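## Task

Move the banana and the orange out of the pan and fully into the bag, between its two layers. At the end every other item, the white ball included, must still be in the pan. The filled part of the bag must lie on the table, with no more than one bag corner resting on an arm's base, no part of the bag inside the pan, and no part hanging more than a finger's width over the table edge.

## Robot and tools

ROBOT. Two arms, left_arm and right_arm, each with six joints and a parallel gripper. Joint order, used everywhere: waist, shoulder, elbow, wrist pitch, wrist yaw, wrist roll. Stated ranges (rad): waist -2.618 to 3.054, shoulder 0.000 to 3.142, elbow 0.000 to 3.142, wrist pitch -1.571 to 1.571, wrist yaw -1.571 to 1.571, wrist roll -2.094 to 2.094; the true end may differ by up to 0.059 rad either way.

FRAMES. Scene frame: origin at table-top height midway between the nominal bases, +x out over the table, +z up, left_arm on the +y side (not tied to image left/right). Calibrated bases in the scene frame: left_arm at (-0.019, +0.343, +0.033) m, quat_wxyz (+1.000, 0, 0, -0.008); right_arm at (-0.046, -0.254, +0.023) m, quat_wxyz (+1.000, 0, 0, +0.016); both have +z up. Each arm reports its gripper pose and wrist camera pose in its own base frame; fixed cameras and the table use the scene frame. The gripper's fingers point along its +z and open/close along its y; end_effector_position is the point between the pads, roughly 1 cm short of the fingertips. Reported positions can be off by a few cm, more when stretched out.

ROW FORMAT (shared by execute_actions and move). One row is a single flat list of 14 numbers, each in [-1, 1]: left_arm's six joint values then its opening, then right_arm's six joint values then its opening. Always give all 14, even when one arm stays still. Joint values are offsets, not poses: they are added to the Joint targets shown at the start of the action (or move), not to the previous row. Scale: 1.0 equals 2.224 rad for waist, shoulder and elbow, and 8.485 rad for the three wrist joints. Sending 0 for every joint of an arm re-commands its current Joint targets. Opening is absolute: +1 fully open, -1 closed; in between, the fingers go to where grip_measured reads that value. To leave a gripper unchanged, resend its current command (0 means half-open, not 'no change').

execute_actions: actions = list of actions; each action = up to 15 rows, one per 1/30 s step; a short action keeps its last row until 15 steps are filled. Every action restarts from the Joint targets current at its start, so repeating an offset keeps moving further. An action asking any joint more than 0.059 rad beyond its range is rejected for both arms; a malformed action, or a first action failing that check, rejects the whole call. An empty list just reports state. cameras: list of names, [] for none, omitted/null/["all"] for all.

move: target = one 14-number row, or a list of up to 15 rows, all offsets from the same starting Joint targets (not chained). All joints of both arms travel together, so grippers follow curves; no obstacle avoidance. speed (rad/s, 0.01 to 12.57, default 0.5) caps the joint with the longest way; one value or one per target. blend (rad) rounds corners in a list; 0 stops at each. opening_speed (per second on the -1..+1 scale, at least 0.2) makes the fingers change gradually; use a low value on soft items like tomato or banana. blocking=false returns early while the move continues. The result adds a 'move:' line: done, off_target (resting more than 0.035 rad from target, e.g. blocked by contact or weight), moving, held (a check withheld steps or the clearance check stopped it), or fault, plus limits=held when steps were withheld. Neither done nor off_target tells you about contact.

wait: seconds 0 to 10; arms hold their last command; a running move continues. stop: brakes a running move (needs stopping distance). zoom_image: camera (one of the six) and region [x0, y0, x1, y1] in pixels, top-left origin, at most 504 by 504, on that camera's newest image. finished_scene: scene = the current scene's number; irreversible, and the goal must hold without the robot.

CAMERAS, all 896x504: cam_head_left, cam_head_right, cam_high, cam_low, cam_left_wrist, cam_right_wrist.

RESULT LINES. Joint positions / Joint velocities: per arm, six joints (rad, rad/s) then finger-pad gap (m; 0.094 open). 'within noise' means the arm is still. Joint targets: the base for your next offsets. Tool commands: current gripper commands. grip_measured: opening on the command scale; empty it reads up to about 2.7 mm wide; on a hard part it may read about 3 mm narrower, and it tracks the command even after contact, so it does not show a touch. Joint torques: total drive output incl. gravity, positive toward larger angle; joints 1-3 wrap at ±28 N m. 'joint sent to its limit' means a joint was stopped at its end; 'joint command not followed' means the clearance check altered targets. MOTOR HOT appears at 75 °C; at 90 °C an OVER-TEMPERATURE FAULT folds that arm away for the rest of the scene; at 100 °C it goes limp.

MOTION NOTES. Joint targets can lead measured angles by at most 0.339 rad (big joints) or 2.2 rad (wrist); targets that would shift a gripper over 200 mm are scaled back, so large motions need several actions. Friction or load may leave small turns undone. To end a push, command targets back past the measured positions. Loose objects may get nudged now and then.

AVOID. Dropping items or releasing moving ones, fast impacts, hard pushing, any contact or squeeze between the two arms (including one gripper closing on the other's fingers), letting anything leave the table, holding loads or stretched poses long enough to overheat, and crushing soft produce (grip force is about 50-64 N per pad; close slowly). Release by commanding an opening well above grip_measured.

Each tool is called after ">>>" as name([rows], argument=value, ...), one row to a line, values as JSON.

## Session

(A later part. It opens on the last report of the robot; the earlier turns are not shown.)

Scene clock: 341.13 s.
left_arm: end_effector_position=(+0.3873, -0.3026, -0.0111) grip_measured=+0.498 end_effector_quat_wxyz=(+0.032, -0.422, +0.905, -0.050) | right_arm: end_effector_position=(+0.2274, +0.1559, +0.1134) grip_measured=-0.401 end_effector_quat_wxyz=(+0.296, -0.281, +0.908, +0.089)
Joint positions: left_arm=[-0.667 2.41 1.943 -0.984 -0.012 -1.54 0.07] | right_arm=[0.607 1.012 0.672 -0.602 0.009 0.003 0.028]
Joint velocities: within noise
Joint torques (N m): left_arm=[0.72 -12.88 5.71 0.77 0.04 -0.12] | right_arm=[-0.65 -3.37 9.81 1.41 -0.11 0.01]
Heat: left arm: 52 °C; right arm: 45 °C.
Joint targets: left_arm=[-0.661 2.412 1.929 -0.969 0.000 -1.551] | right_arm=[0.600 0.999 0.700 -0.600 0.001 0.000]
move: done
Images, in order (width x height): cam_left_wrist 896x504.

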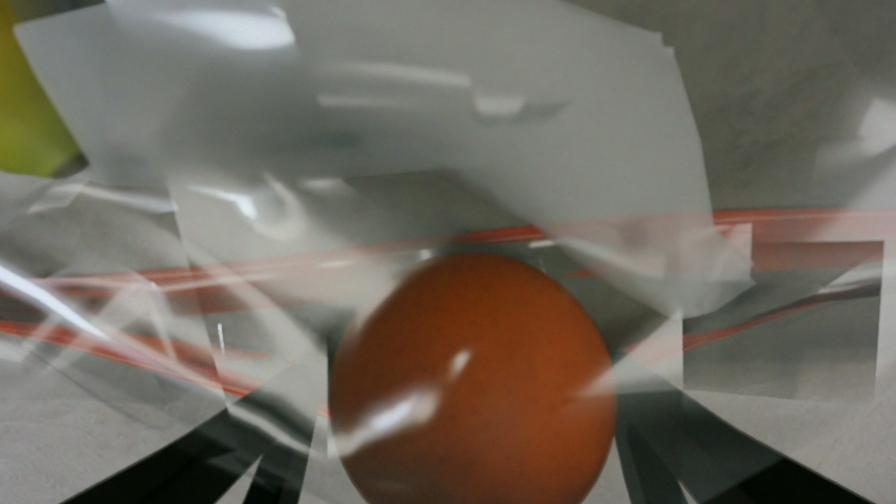

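>>> move(target=[-0.0115,0,0,0,0,0,0.5,0,0,0,0,0,0,-0.4], speed=0.1, cameras=["cam_left_wrist","cam_low"])

>>> zoom_image(camera="cam_low", region=[320, 260, 540, 390])

Scene clock: 342.37 s.
left_arm: end_effector_position=(+0.3840, -0.3077, -0.0110) grip_measured=+0.498 end_effector_quat_wxyz=(+0.032, -0.417, +0.907, -0.052) | right_arm: end_effector_position=(+0.2274, +0.1559, +0.1134) grip_measured=-0.401 end_effector_quat_wxyz=(+0.296, -0.281, +0.908, +0.089)
Joint positions: left_arm=[-0.68 2.41 1.943 -0.982 -0.012 -1.54 0.07] | right_arm=[0.607 1.012 0.672 -0.602 0.009 0.003 0.028]
Joint velocities: within noise
Joint torques (N m): left_arm=[-0.31 -12.89 5.71 0.75 0.05 -0.13] | right_arm=[-0.65 -3.37 9.8 1.41 -0.11 0.01]
Heat: left arm: 53 °C; right arm: 45 °C.
Joint targets: left_arm=[-0.686 2.412 1.929 -0.969 0.000 -1.551] | right_arm=[0.600 0.999 0.700 -0.600 0.001 0.000]
move: done
Images, in order (width x height): cam_low 896x504, cam_left_wrist 896x504.

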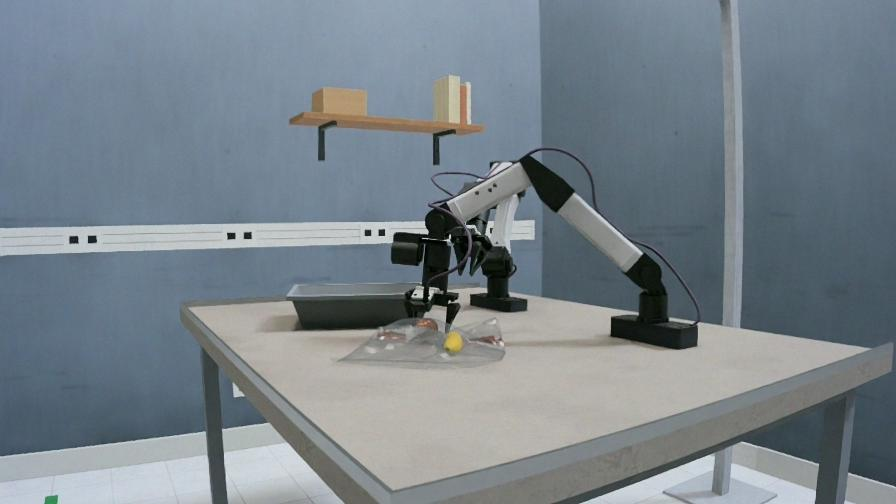

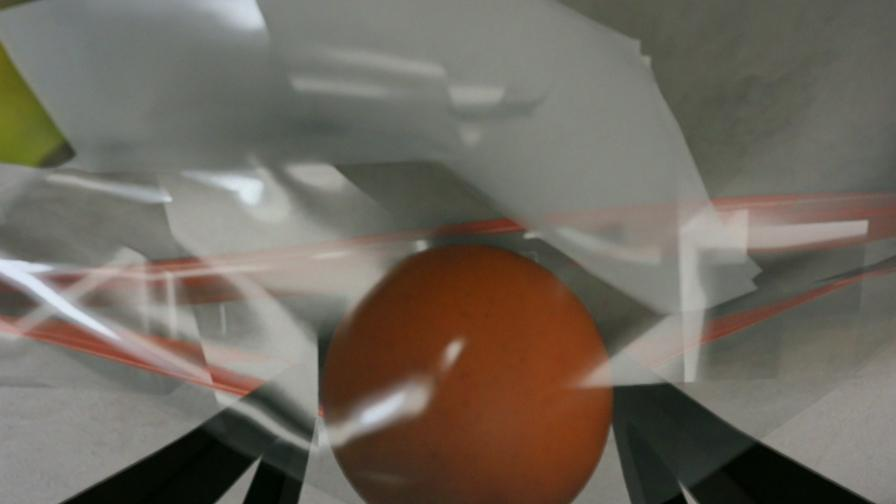

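Scaled by 2.291 from the camera's 896x504 image, which has a finer 1280x720 frame.

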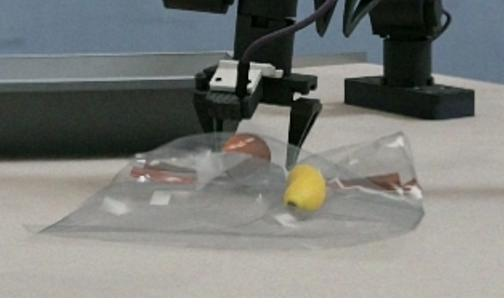

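>>> move(target=[0,0,0,0,0,0,-0.1,0,0,0,0,0,0,-0.4], opening_speed=0.3, cameras=["cam_left_wrist","cam_low"])

>>> zoom_image(camera="cam_low", region=[320, 260, 540, 390])

Scene clock: 344.93 s.
left_arm: end_effector_position=(+0.3849, -0.3084, -0.0109) grip_measured=-0.097 end_effector_quat_wxyz=(+0.033, -0.416, +0.907, -0.054) | right_arm: end_effector_position=(+0.2274, +0.1559, +0.1134) grip_measured=-0.401 end_effector_quat_wxyz=(+0.296, -0.281, +0.908, +0.089)
Joint positions: left_arm=[-0.68 2.41 1.943 -0.977 -0.012 -1.54 0.042] | right_arm=[0.607 1.012 0.672 -0.602 0.009 0.003 0.028]
Joint velocities: within noise
Joint torques (N m): left_arm=[-0.32 -12.88 5.74 0.72 0.04 -0.14] | right_arm=[-0.65 -3.4 9.81 1.4 -0.1 0.01]
Heat: left arm: 53 °C; right arm: 44 °C.
Joint targets: left_arm=[-0.686 2.412 1.929 -0.968 0.000 -1.551] | right_arm=[0.600 0.999 0.700 -0.600 0.001 0.000]
move: done
Images, in order (width x height): cam_low 896x504, cam_left_wrist 896x504.

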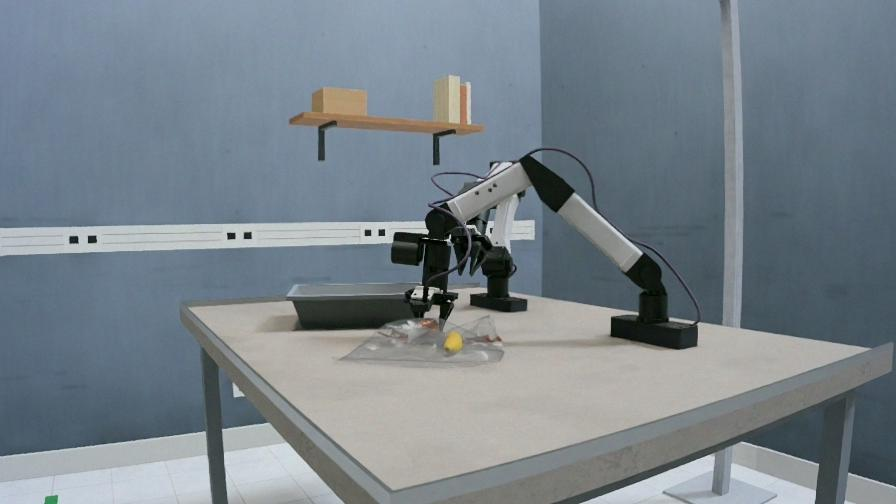

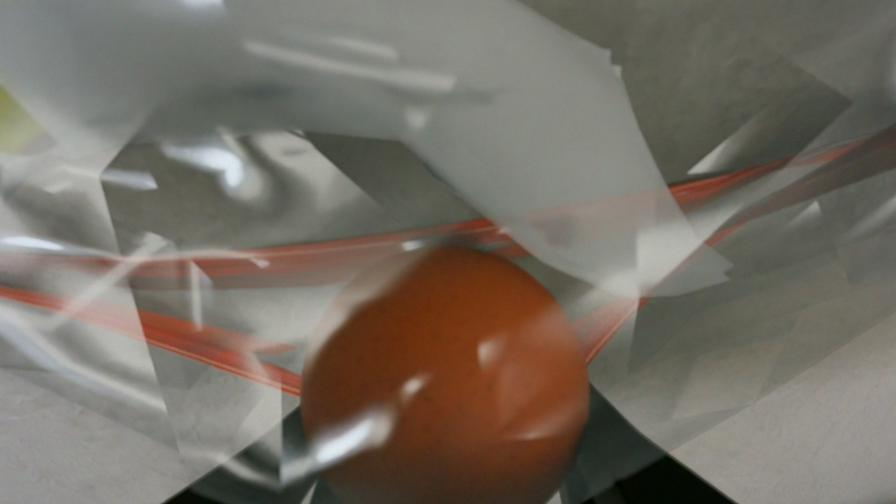

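Scaled by 2.291 from the camera's 896x504 image, which has a finer 1280x720 frame.

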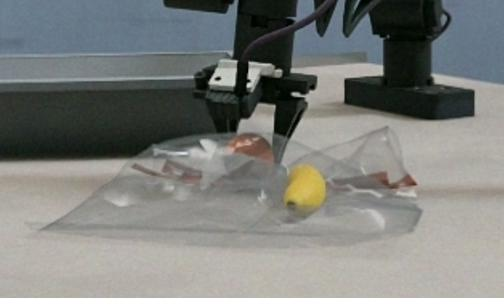

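>>> move(target=[0,-0.023,0.0373,-0.0122,0,0,-0.1,0,0,0,0,0,0,-0.4], speed=0.15, cameras=["cam_left_wrist","cam_low","cam_head_right"])

>>> zoom_image(camera="cam_low", region=[320, 260, 540, 390])

>>> zoom_image(camera="cam_head_right", region=[290, 190, 440, 310])

Scene clock: 346.53 s.
left_arm: end_effector_position=(+0.3815, -0.3056, +0.0054) grip_measured=-0.100 end_effector_quat_wxyz=(+0.028, -0.417, +0.908, -0.044) | right_arm: end_effector_position=(+0.2274, +0.1559, +0.1134) grip_measured=-0.401 end_effector_quat_wxyz=(+0.296, -0.281, +0.908, +0.089)
Joint positions: left_arm=[-0.68 2.4 1.992 -1.06 -0.012 -1.54 0.042] | right_arm=[0.607 1.012 0.672 -0.602 0.009 0.003 0.028]
Joint velocities: left_arm=[0.002 -0.007 -0.002 -0.022 0.007 0.022 -0.005] | right_arm=[within noise]
Joint torques (N m): left_arm=[-0.35 -15.98 9.05 0.42 0.04 -0.14] | right_arm=[-0.66 -3.38 9.81 1.41 -0.1 0.01]
Heat: left arm: 54 °C; right arm: 44 °C.
Joint targets: left_arm=[-0.686 2.360 2.013 -1.072 0.000 -1.551] | right_arm=[0.600 0.999 0.700 -0.600 0.001 0.000]
move: off_target (left_arm); left_arm: the shoulder is farthest, 0.039 rad from its target
Images, in order (width x height): cam_head_right 896x504, cam_low 896x504, cam_left_wrist 896x504.

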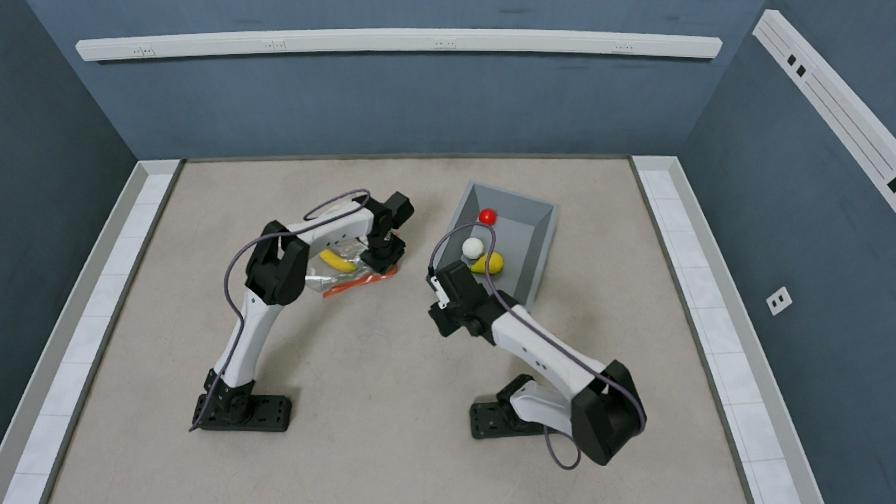

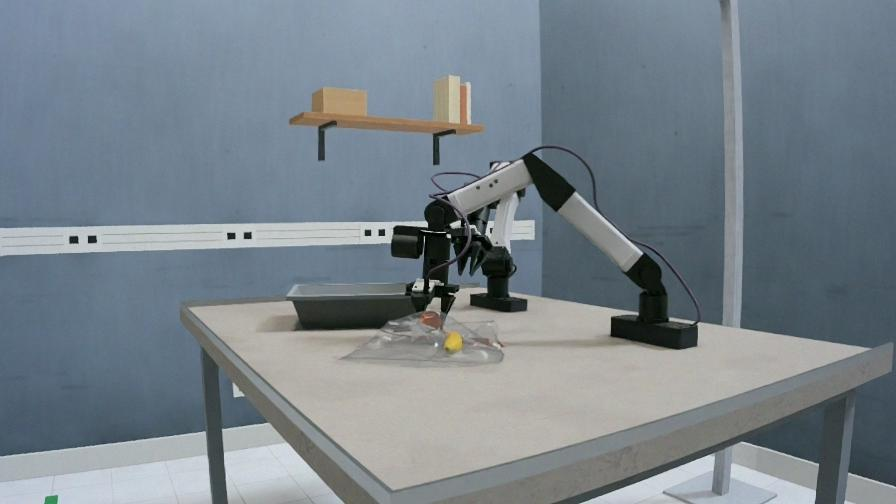

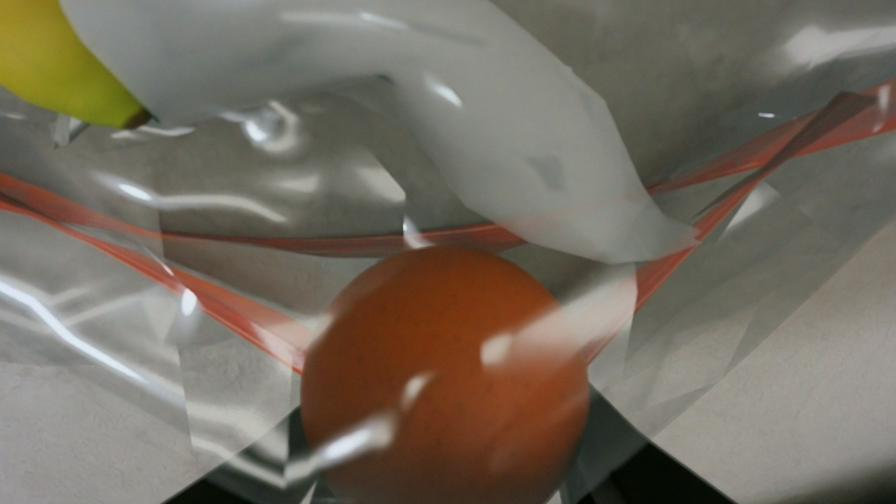

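Scaled by 2.291 from the camera's 896x504 image, which has a finer 1280x720 frame.

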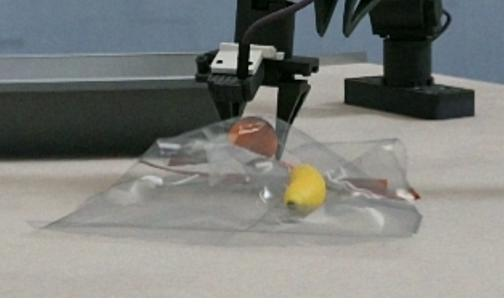

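Scaled by 3.360 from the camera's 896x504 image, which has a finer 1280x720 frame.

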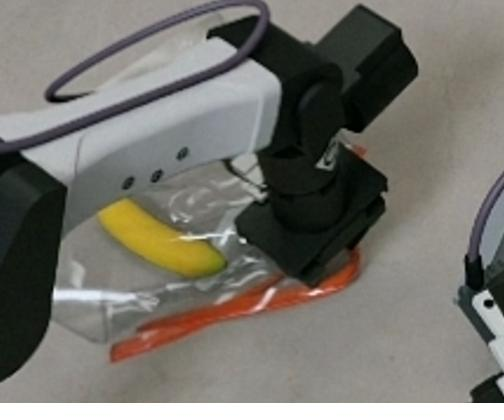

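>>> move(target=[0.055,0.003,0.0306,-0.0067,0,0.0144,-0.1,0,0,0,0,0,0,-0.4], speed=0.15, cameras=["cam_left_wrist","cam_low","cam_head_right"])

>>> zoom_image(camera="cam_low", region=[320, 260, 540, 390])

>>> zoom_image(camera="cam_head_right", region=[290, 190, 440, 310])

Scene clock: 348.33 s.
left_arm: end_effector_position=(+0.4177, -0.2629, +0.0224) grip_measured=-0.097 end_effector_quat_wxyz=(+0.036, -0.423, +0.904, -0.045) | right_arm: end_effector_position=(+0.2274, +0.1559, +0.1134) grip_measured=-0.401 end_effector_quat_wxyz=(+0.296, -0.281, +0.908, +0.089)
Joint positions: left_arm=[-0.566 2.4 2.059 -1.116 -0.012 -1.441 0.042] | right_arm=[0.607 1.012 0.672 -0.602 0.009 0.003 0.028]
Joint velocities: within noise
Joint torques (N m): left_arm=[0.29 -15.58 9.24 0.46 0.05 0.08] | right_arm=[-0.64 -3.38 9.83 1.4 -0.1 0.01]
Heat: left arm: 54 °C; right arm: 43 °C.
Joint targets: left_arm=[-0.564 2.367 2.081 -1.129 0.000 -1.429] | right_arm=[0.600 0.999 0.700 -0.600 0.001 0.000]
move: done
Images, in order (width x height): cam_head_right 896x504, cam_low 896x504, cam_left_wrist 896x504.

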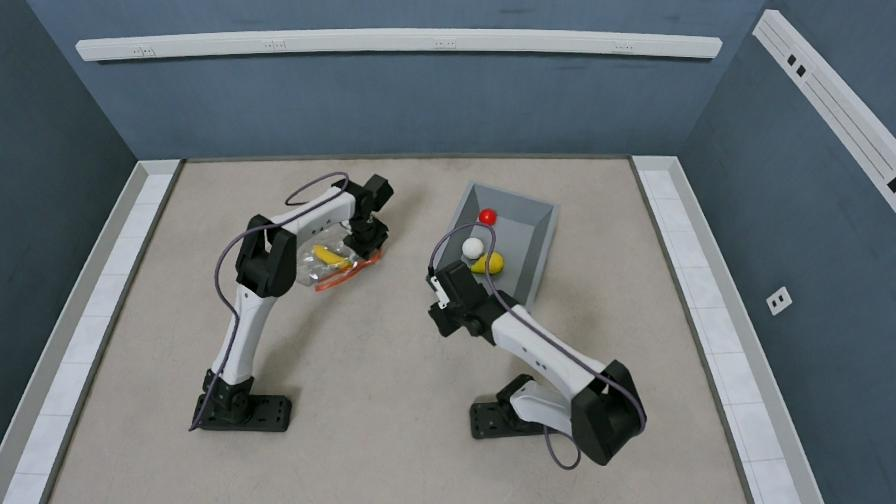

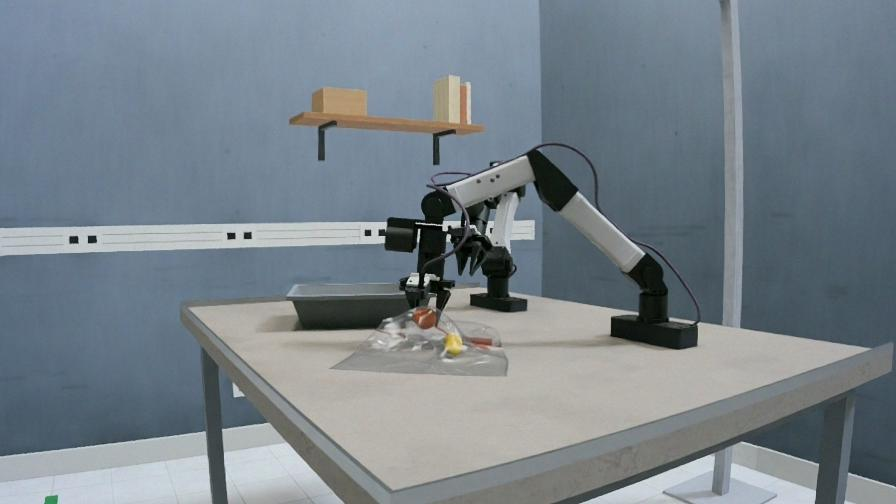

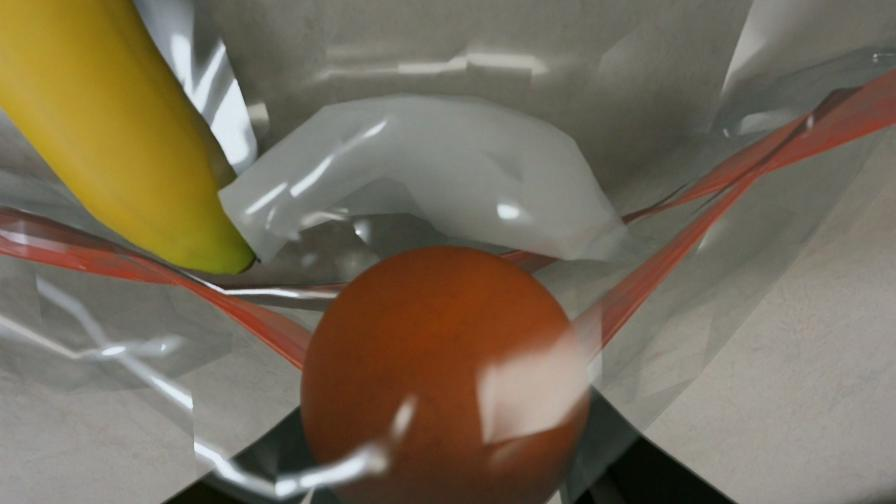

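Scaled by 2.291 from the camera's 896x504 image, which has a finer 1280x720 frame.

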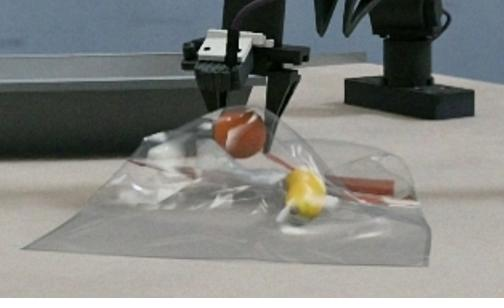

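Scaled by 3.360 from the camera's 896x504 image, which has a finer 1280x720 frame.

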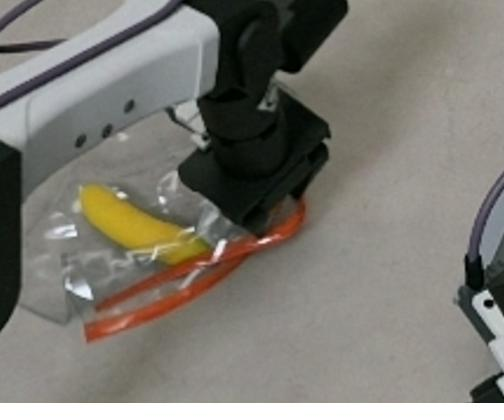

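>>> move(target=[0.0357,0.0123,0.0255,-0.0029,0,0.0094,-0.1,0,0,0,0,0,0,-0.4], speed=0.12, cameras=["cam_left_wrist","cam_low","cam_head_right"])

>>> zoom_image(camera="cam_low", region=[320, 260, 540, 390])

>>> zoom_image(camera="cam_head_right", region=[290, 190, 440, 310])

Scene clock: 351.30 s.
left_arm: end_effector_position=(+0.4448, -0.2332, +0.0376) grip_measured=-0.097 end_effector_quat_wxyz=(+0.048, -0.422, +0.903, -0.054) | right_arm: end_effector_position=(+0.2274, +0.1559, +0.1134) grip_measured=-0.401 end_effector_quat_wxyz=(+0.296, -0.281, +0.908, +0.089)
Joint positions: left_arm=[-0.487 2.4 2.116 -1.142 -0.012 -1.361 0.042] | right_arm=[0.607 1.012 0.672 -0.602 0.009 0.003 0.028]
Joint velocities: within noise
Joint torques (N m): left_arm=[0.4 -13.49 9.35 0.51 0.05 0.09] | right_arm=[-0.65 -3.37 9.81 1.41 -0.1 0.01]
Heat: left arm: 54 °C; right arm: 43 °C.
Joint targets: left_arm=[-0.485 2.394 2.137 -1.154 0.000 -1.349] | right_arm=[0.600 0.999 0.700 -0.600 0.001 0.000]
move: done
Images, in order (width x height): cam_head_right 896x504, cam_low 896x504, cam_left_wrist 896x504.

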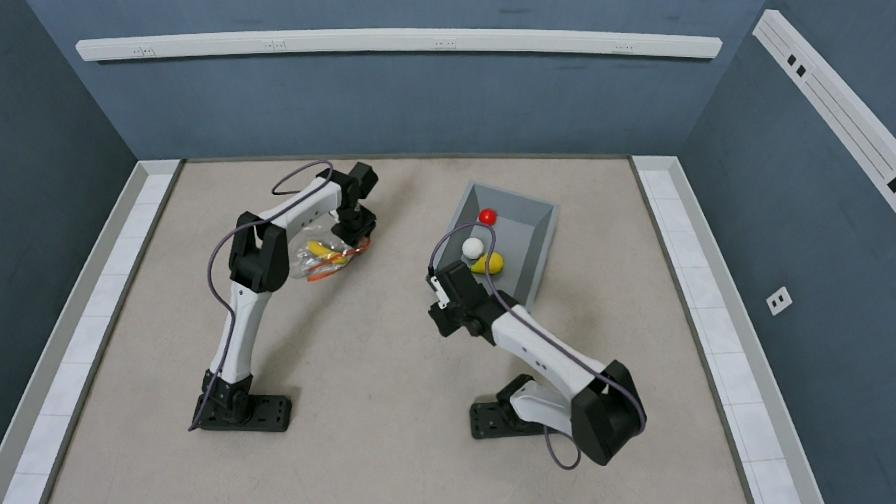

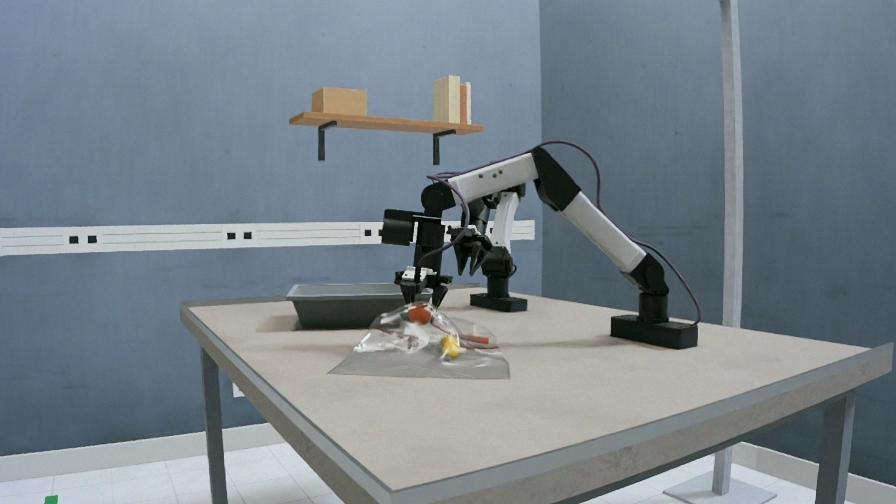

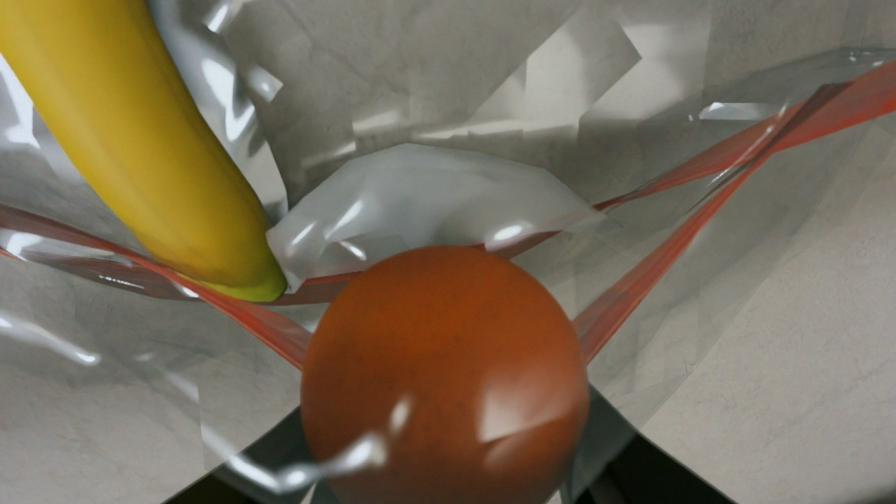

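Scaled by 2.291 from the camera's 896x504 image, which has a finer 1280x720 frame.

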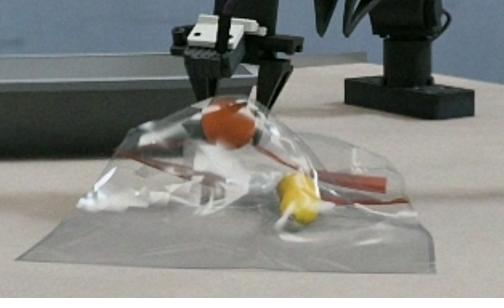

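Scaled by 3.360 from the camera's 896x504 image, which has a finer 1280x720 frame.

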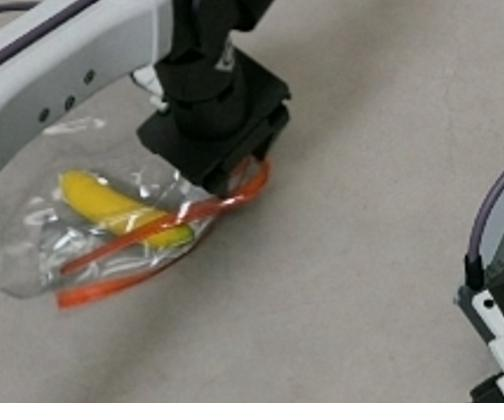

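>>> execute_actions(actions=[])

Scene clock: 352.53 s.
left_arm: end_effector_position=(+0.4446, -0.2332, +0.0376) grip_measured=-0.097 end_effector_quat_wxyz=(+0.048, -0.422, +0.904, -0.054) | right_arm: end_effector_position=(+0.2274, +0.1559, +0.1134) grip_measured=-0.401 end_effector_quat_wxyz=(+0.296, -0.281, +0.908, +0.089)
Joint positions: left_arm=[-0.487 2.4 2.116 -1.142 -0.012 -1.36 0.042] | right_arm=[0.607 1.012 0.672 -0.602 0.009 0.003 0.028]
Joint velocities: left_arm=[0.012 0.002 0.002 -0.007 0.022 -0.037 0.004] | right_arm=[within noise]
Joint torques (N m): left_arm=[0.39 -13.55 9.37 0.55 0.04 0.06] | right_arm=[-0.64 -3.37 9.83 1.4 -0.1 0.01]
Heat: left arm: 54 °C; right arm: 42 °C.
Joint targets: left_arm=[-0.485 2.394 2.137 -1.154 0.000 -1.349] | right_arm=[0.600 0.999 0.700 -0.600 0.001 0.000]
Tool commands: left_gripper/opening=-0.1 right_gripper/opening=-0.4

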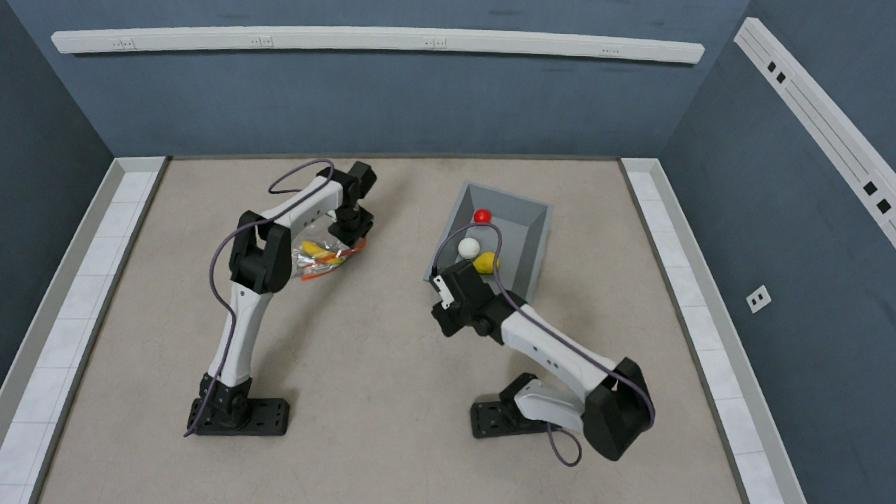

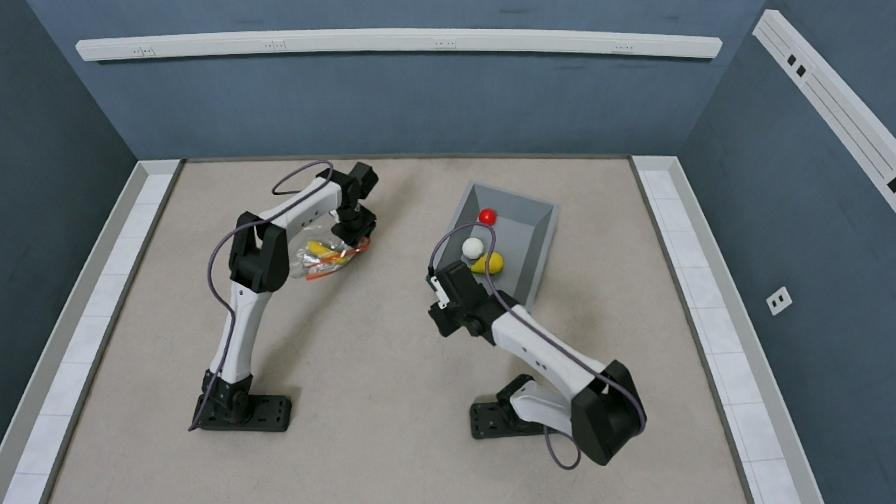

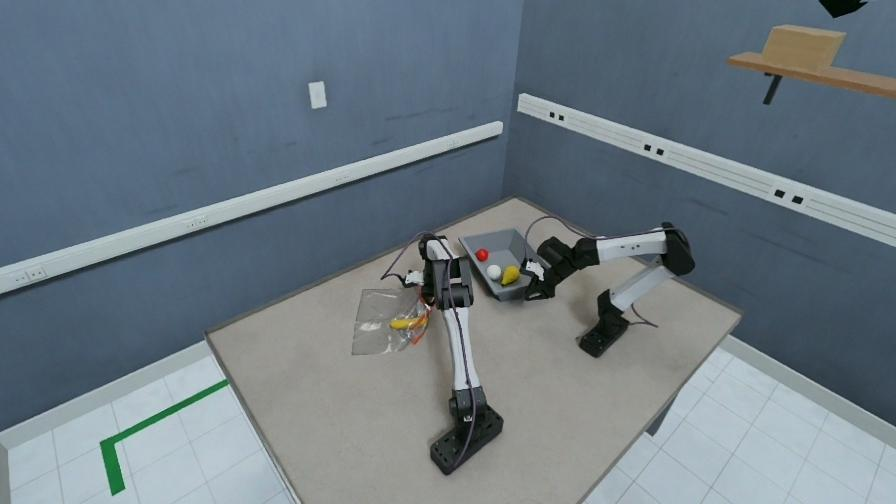

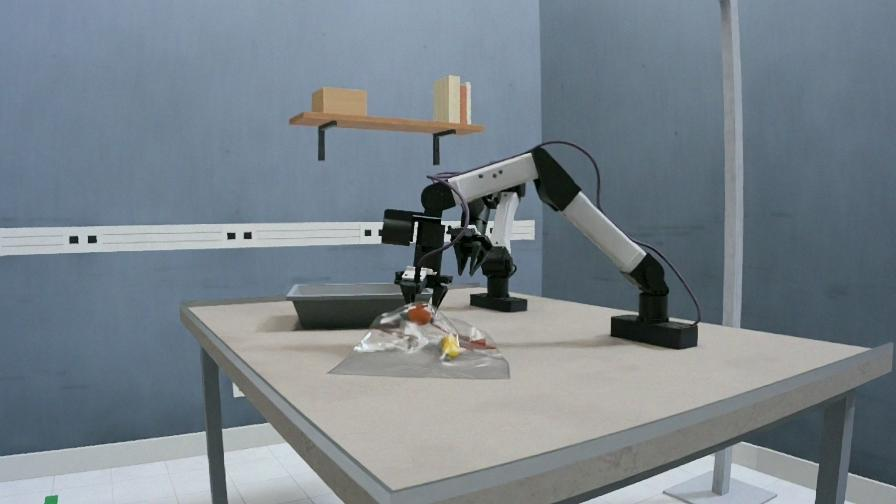

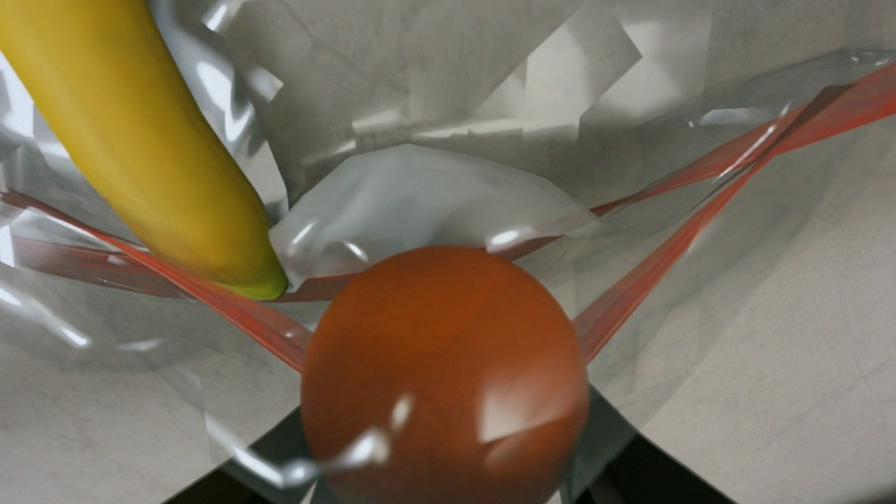

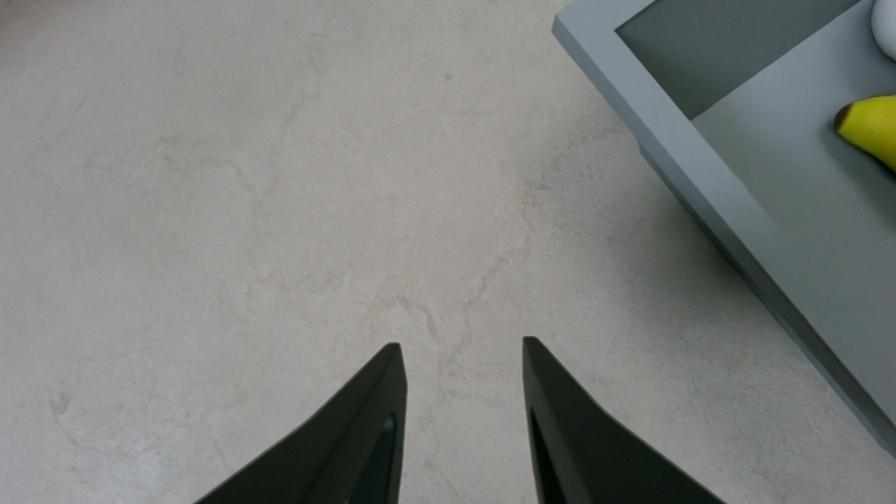

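>>> move(target=[0.0360,0.0191,0.0603,-0.0108,0,0,-0.1,0,0,0,0,0,0,-0.4], speed=0.15, cameras=["cam_low","cam_left_wrist","cam_high"])

>>> zoom_image(camera="cam_low", region=[300, 230, 560, 400])

Scene clock: 354.37 s.
left_arm: end_effector_position=(+0.4695, -0.2016, +0.0659) grip_measured=-0.098 end_effector_quat_wxyz=(+0.059, -0.456, +0.886, -0.063) | right_arm: end_effector_position=(+0.2274, +0.1559, +0.1134) grip_measured=-0.401 end_effector_quat_wxyz=(+0.296, -0.281, +0.908, +0.089)
Joint positions: left_arm=[-0.41 2.414 2.249 -1.233 -0.012 -1.36 0.042] | right_arm=[0.607 1.012 0.672 -0.602 0.009 0.003 0.028]
Joint velocities: within noise
Joint torques (N m): left_arm=[0.58 -11.4 9.47 0.63 0.04 0.07] | right_arm=[-0.64 -3.36 9.8 1.41 -0.1 0.01]
Heat: left arm: 54 °C; right arm: 42 °C.
Joint targets: left_arm=[-0.405 2.437 2.272 -1.245 0.000 -1.349] | right_arm=[0.600 0.999 0.700 -0.600 0.001 0.000]
move: done
Images, in order (width x height): cam_high 896x504, cam_low 896x504, cam_left_wrist 896x504.

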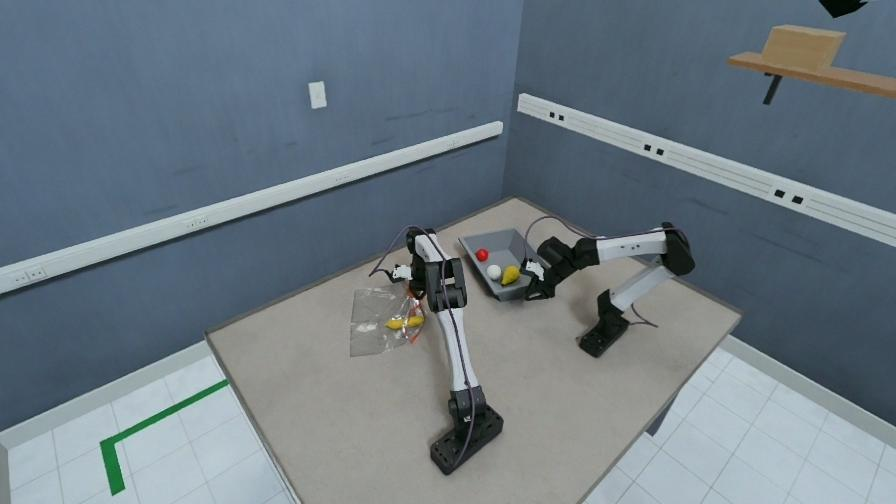

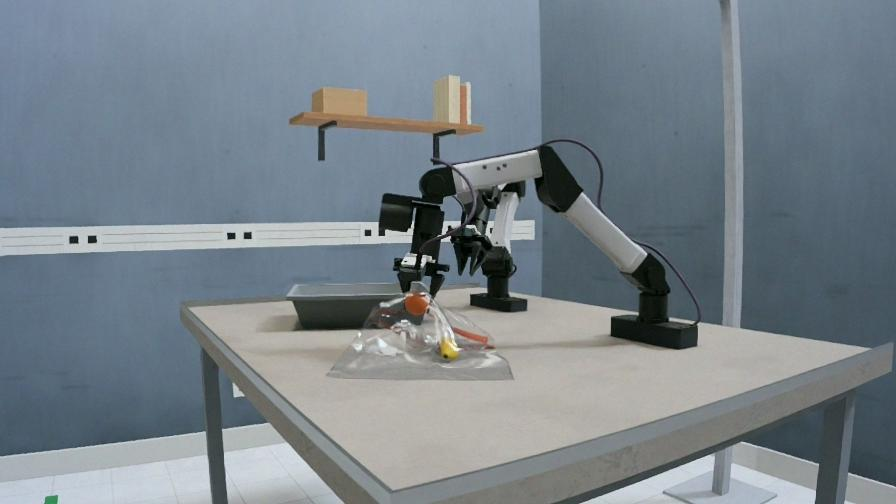

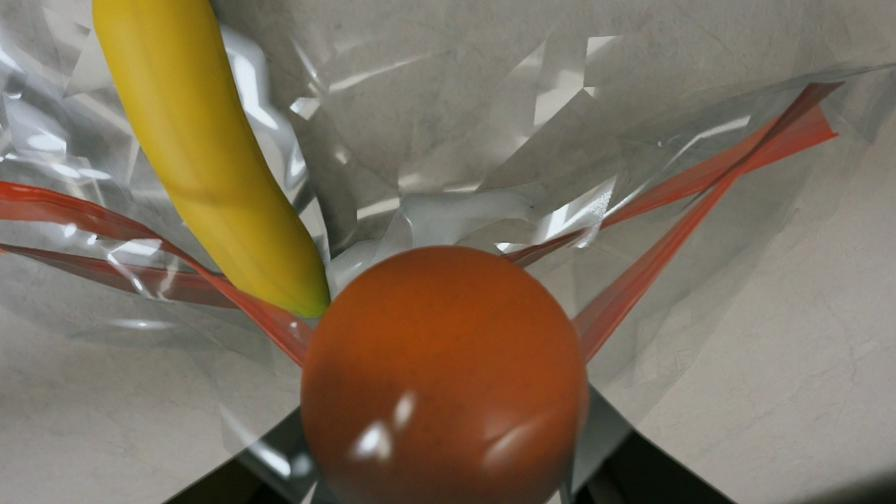

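Scaled by 1.938 from the camera's 896x504 image, which has a finer 1280x720 frame.

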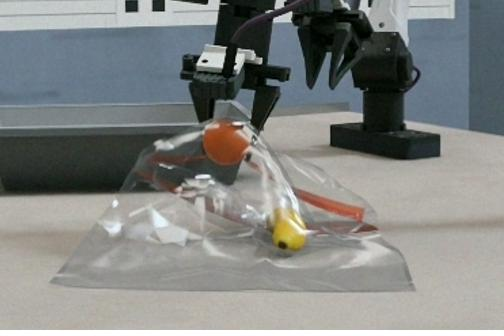

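>>> move(target=[0.0270,0.0148,0.0261,-0.0030,0,0,-0.1,0,0,0,0,0,0,-0.4], speed=0.15, cameras=["cam_low","cam_left_wrist","cam_high"])

>>> zoom_image(camera="cam_low", region=[300, 230, 560, 400])

>>> zoom_image(camera="cam_high", region=[330, 220, 530, 370])

Scene clock: 355.80 s.
left_arm: end_effector_position=(+0.4864, -0.1726, +0.0657) grip_measured=-0.097 end_effector_quat_wxyz=(+0.061, -0.485, +0.870, -0.061) | right_arm: end_effector_position=(+0.2274, +0.1559, +0.1134) grip_measured=-0.401 end_effector_quat_wxyz=(+0.296, -0.281, +0.908, +0.089)
Joint positions: left_arm=[-0.345 2.446 2.307 -1.258 -0.011 -1.36 0.042] | right_arm=[0.607 1.012 0.672 -0.602 0.009 0.003 0.028]
Joint velocities: left_arm=[-0.022 -0.022 -0.007 0.022 0.037 -0.051 0.007] | right_arm=[within noise]
Joint torques (N m): left_arm=[0.08 -11.59 9.48 0.61 0.05 0.06] | right_arm=[-0.65 -3.36 9.83 1.4 -0.11 0.01]
Heat: left arm: 54 °C; right arm: 42 °C.
Joint targets: left_arm=[-0.345 2.470 2.330 -1.271 0.001 -1.349] | right_arm=[0.600 0.999 0.700 -0.600 0.001 0.000]
move: done
Images, in order (width x height): cam_high 896x504, cam_low 896x504, cam_left_wrist 896x504.

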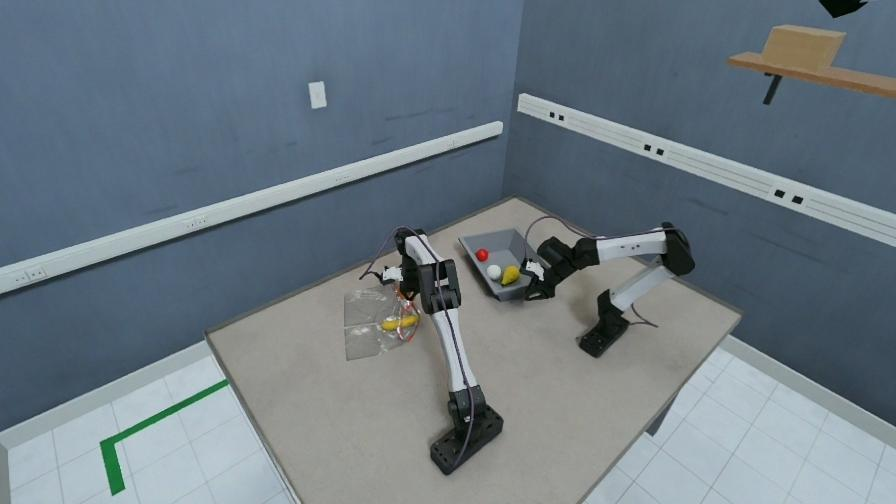

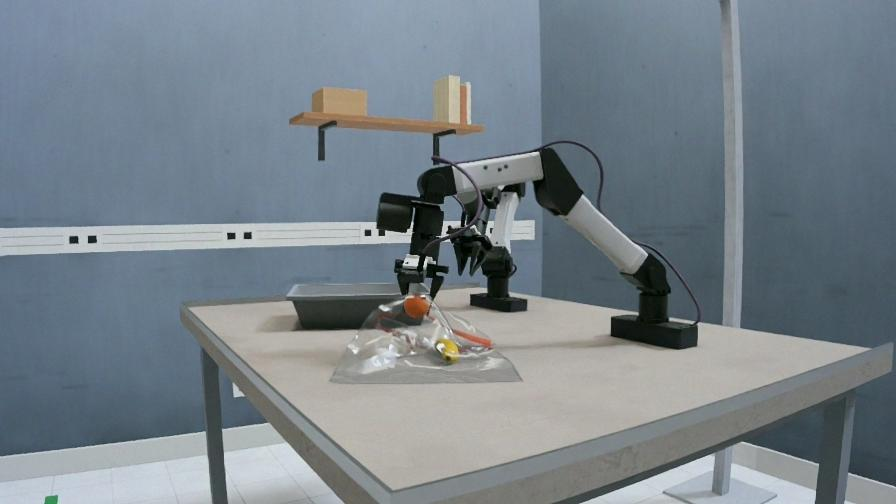

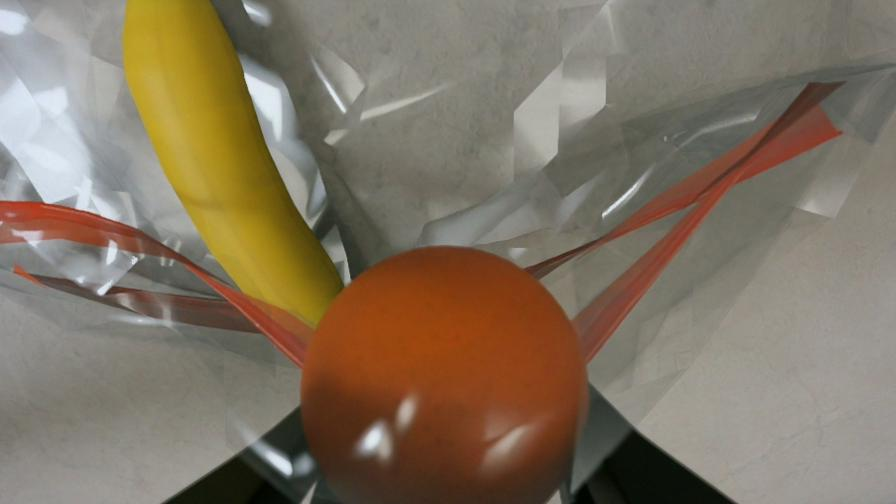

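Scaled by 1.938 from the camera's 896x504 image, which has a finer 1280x720 frame.

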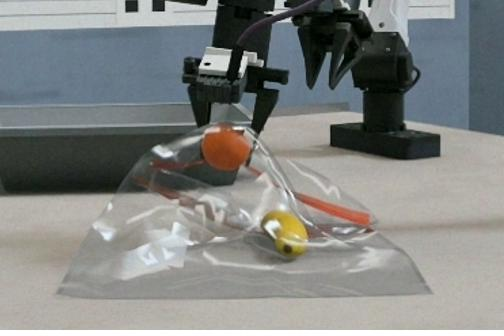

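Scaled by 2.520 from the camera's 896x504 image, which has a finer 1280x720 frame.

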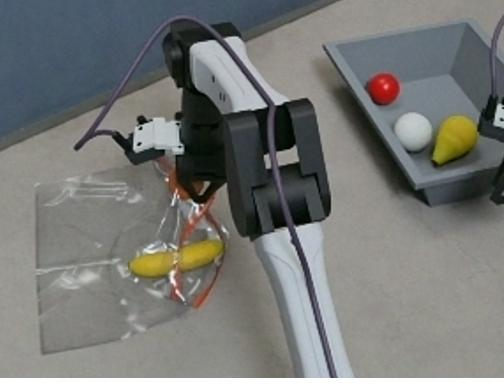

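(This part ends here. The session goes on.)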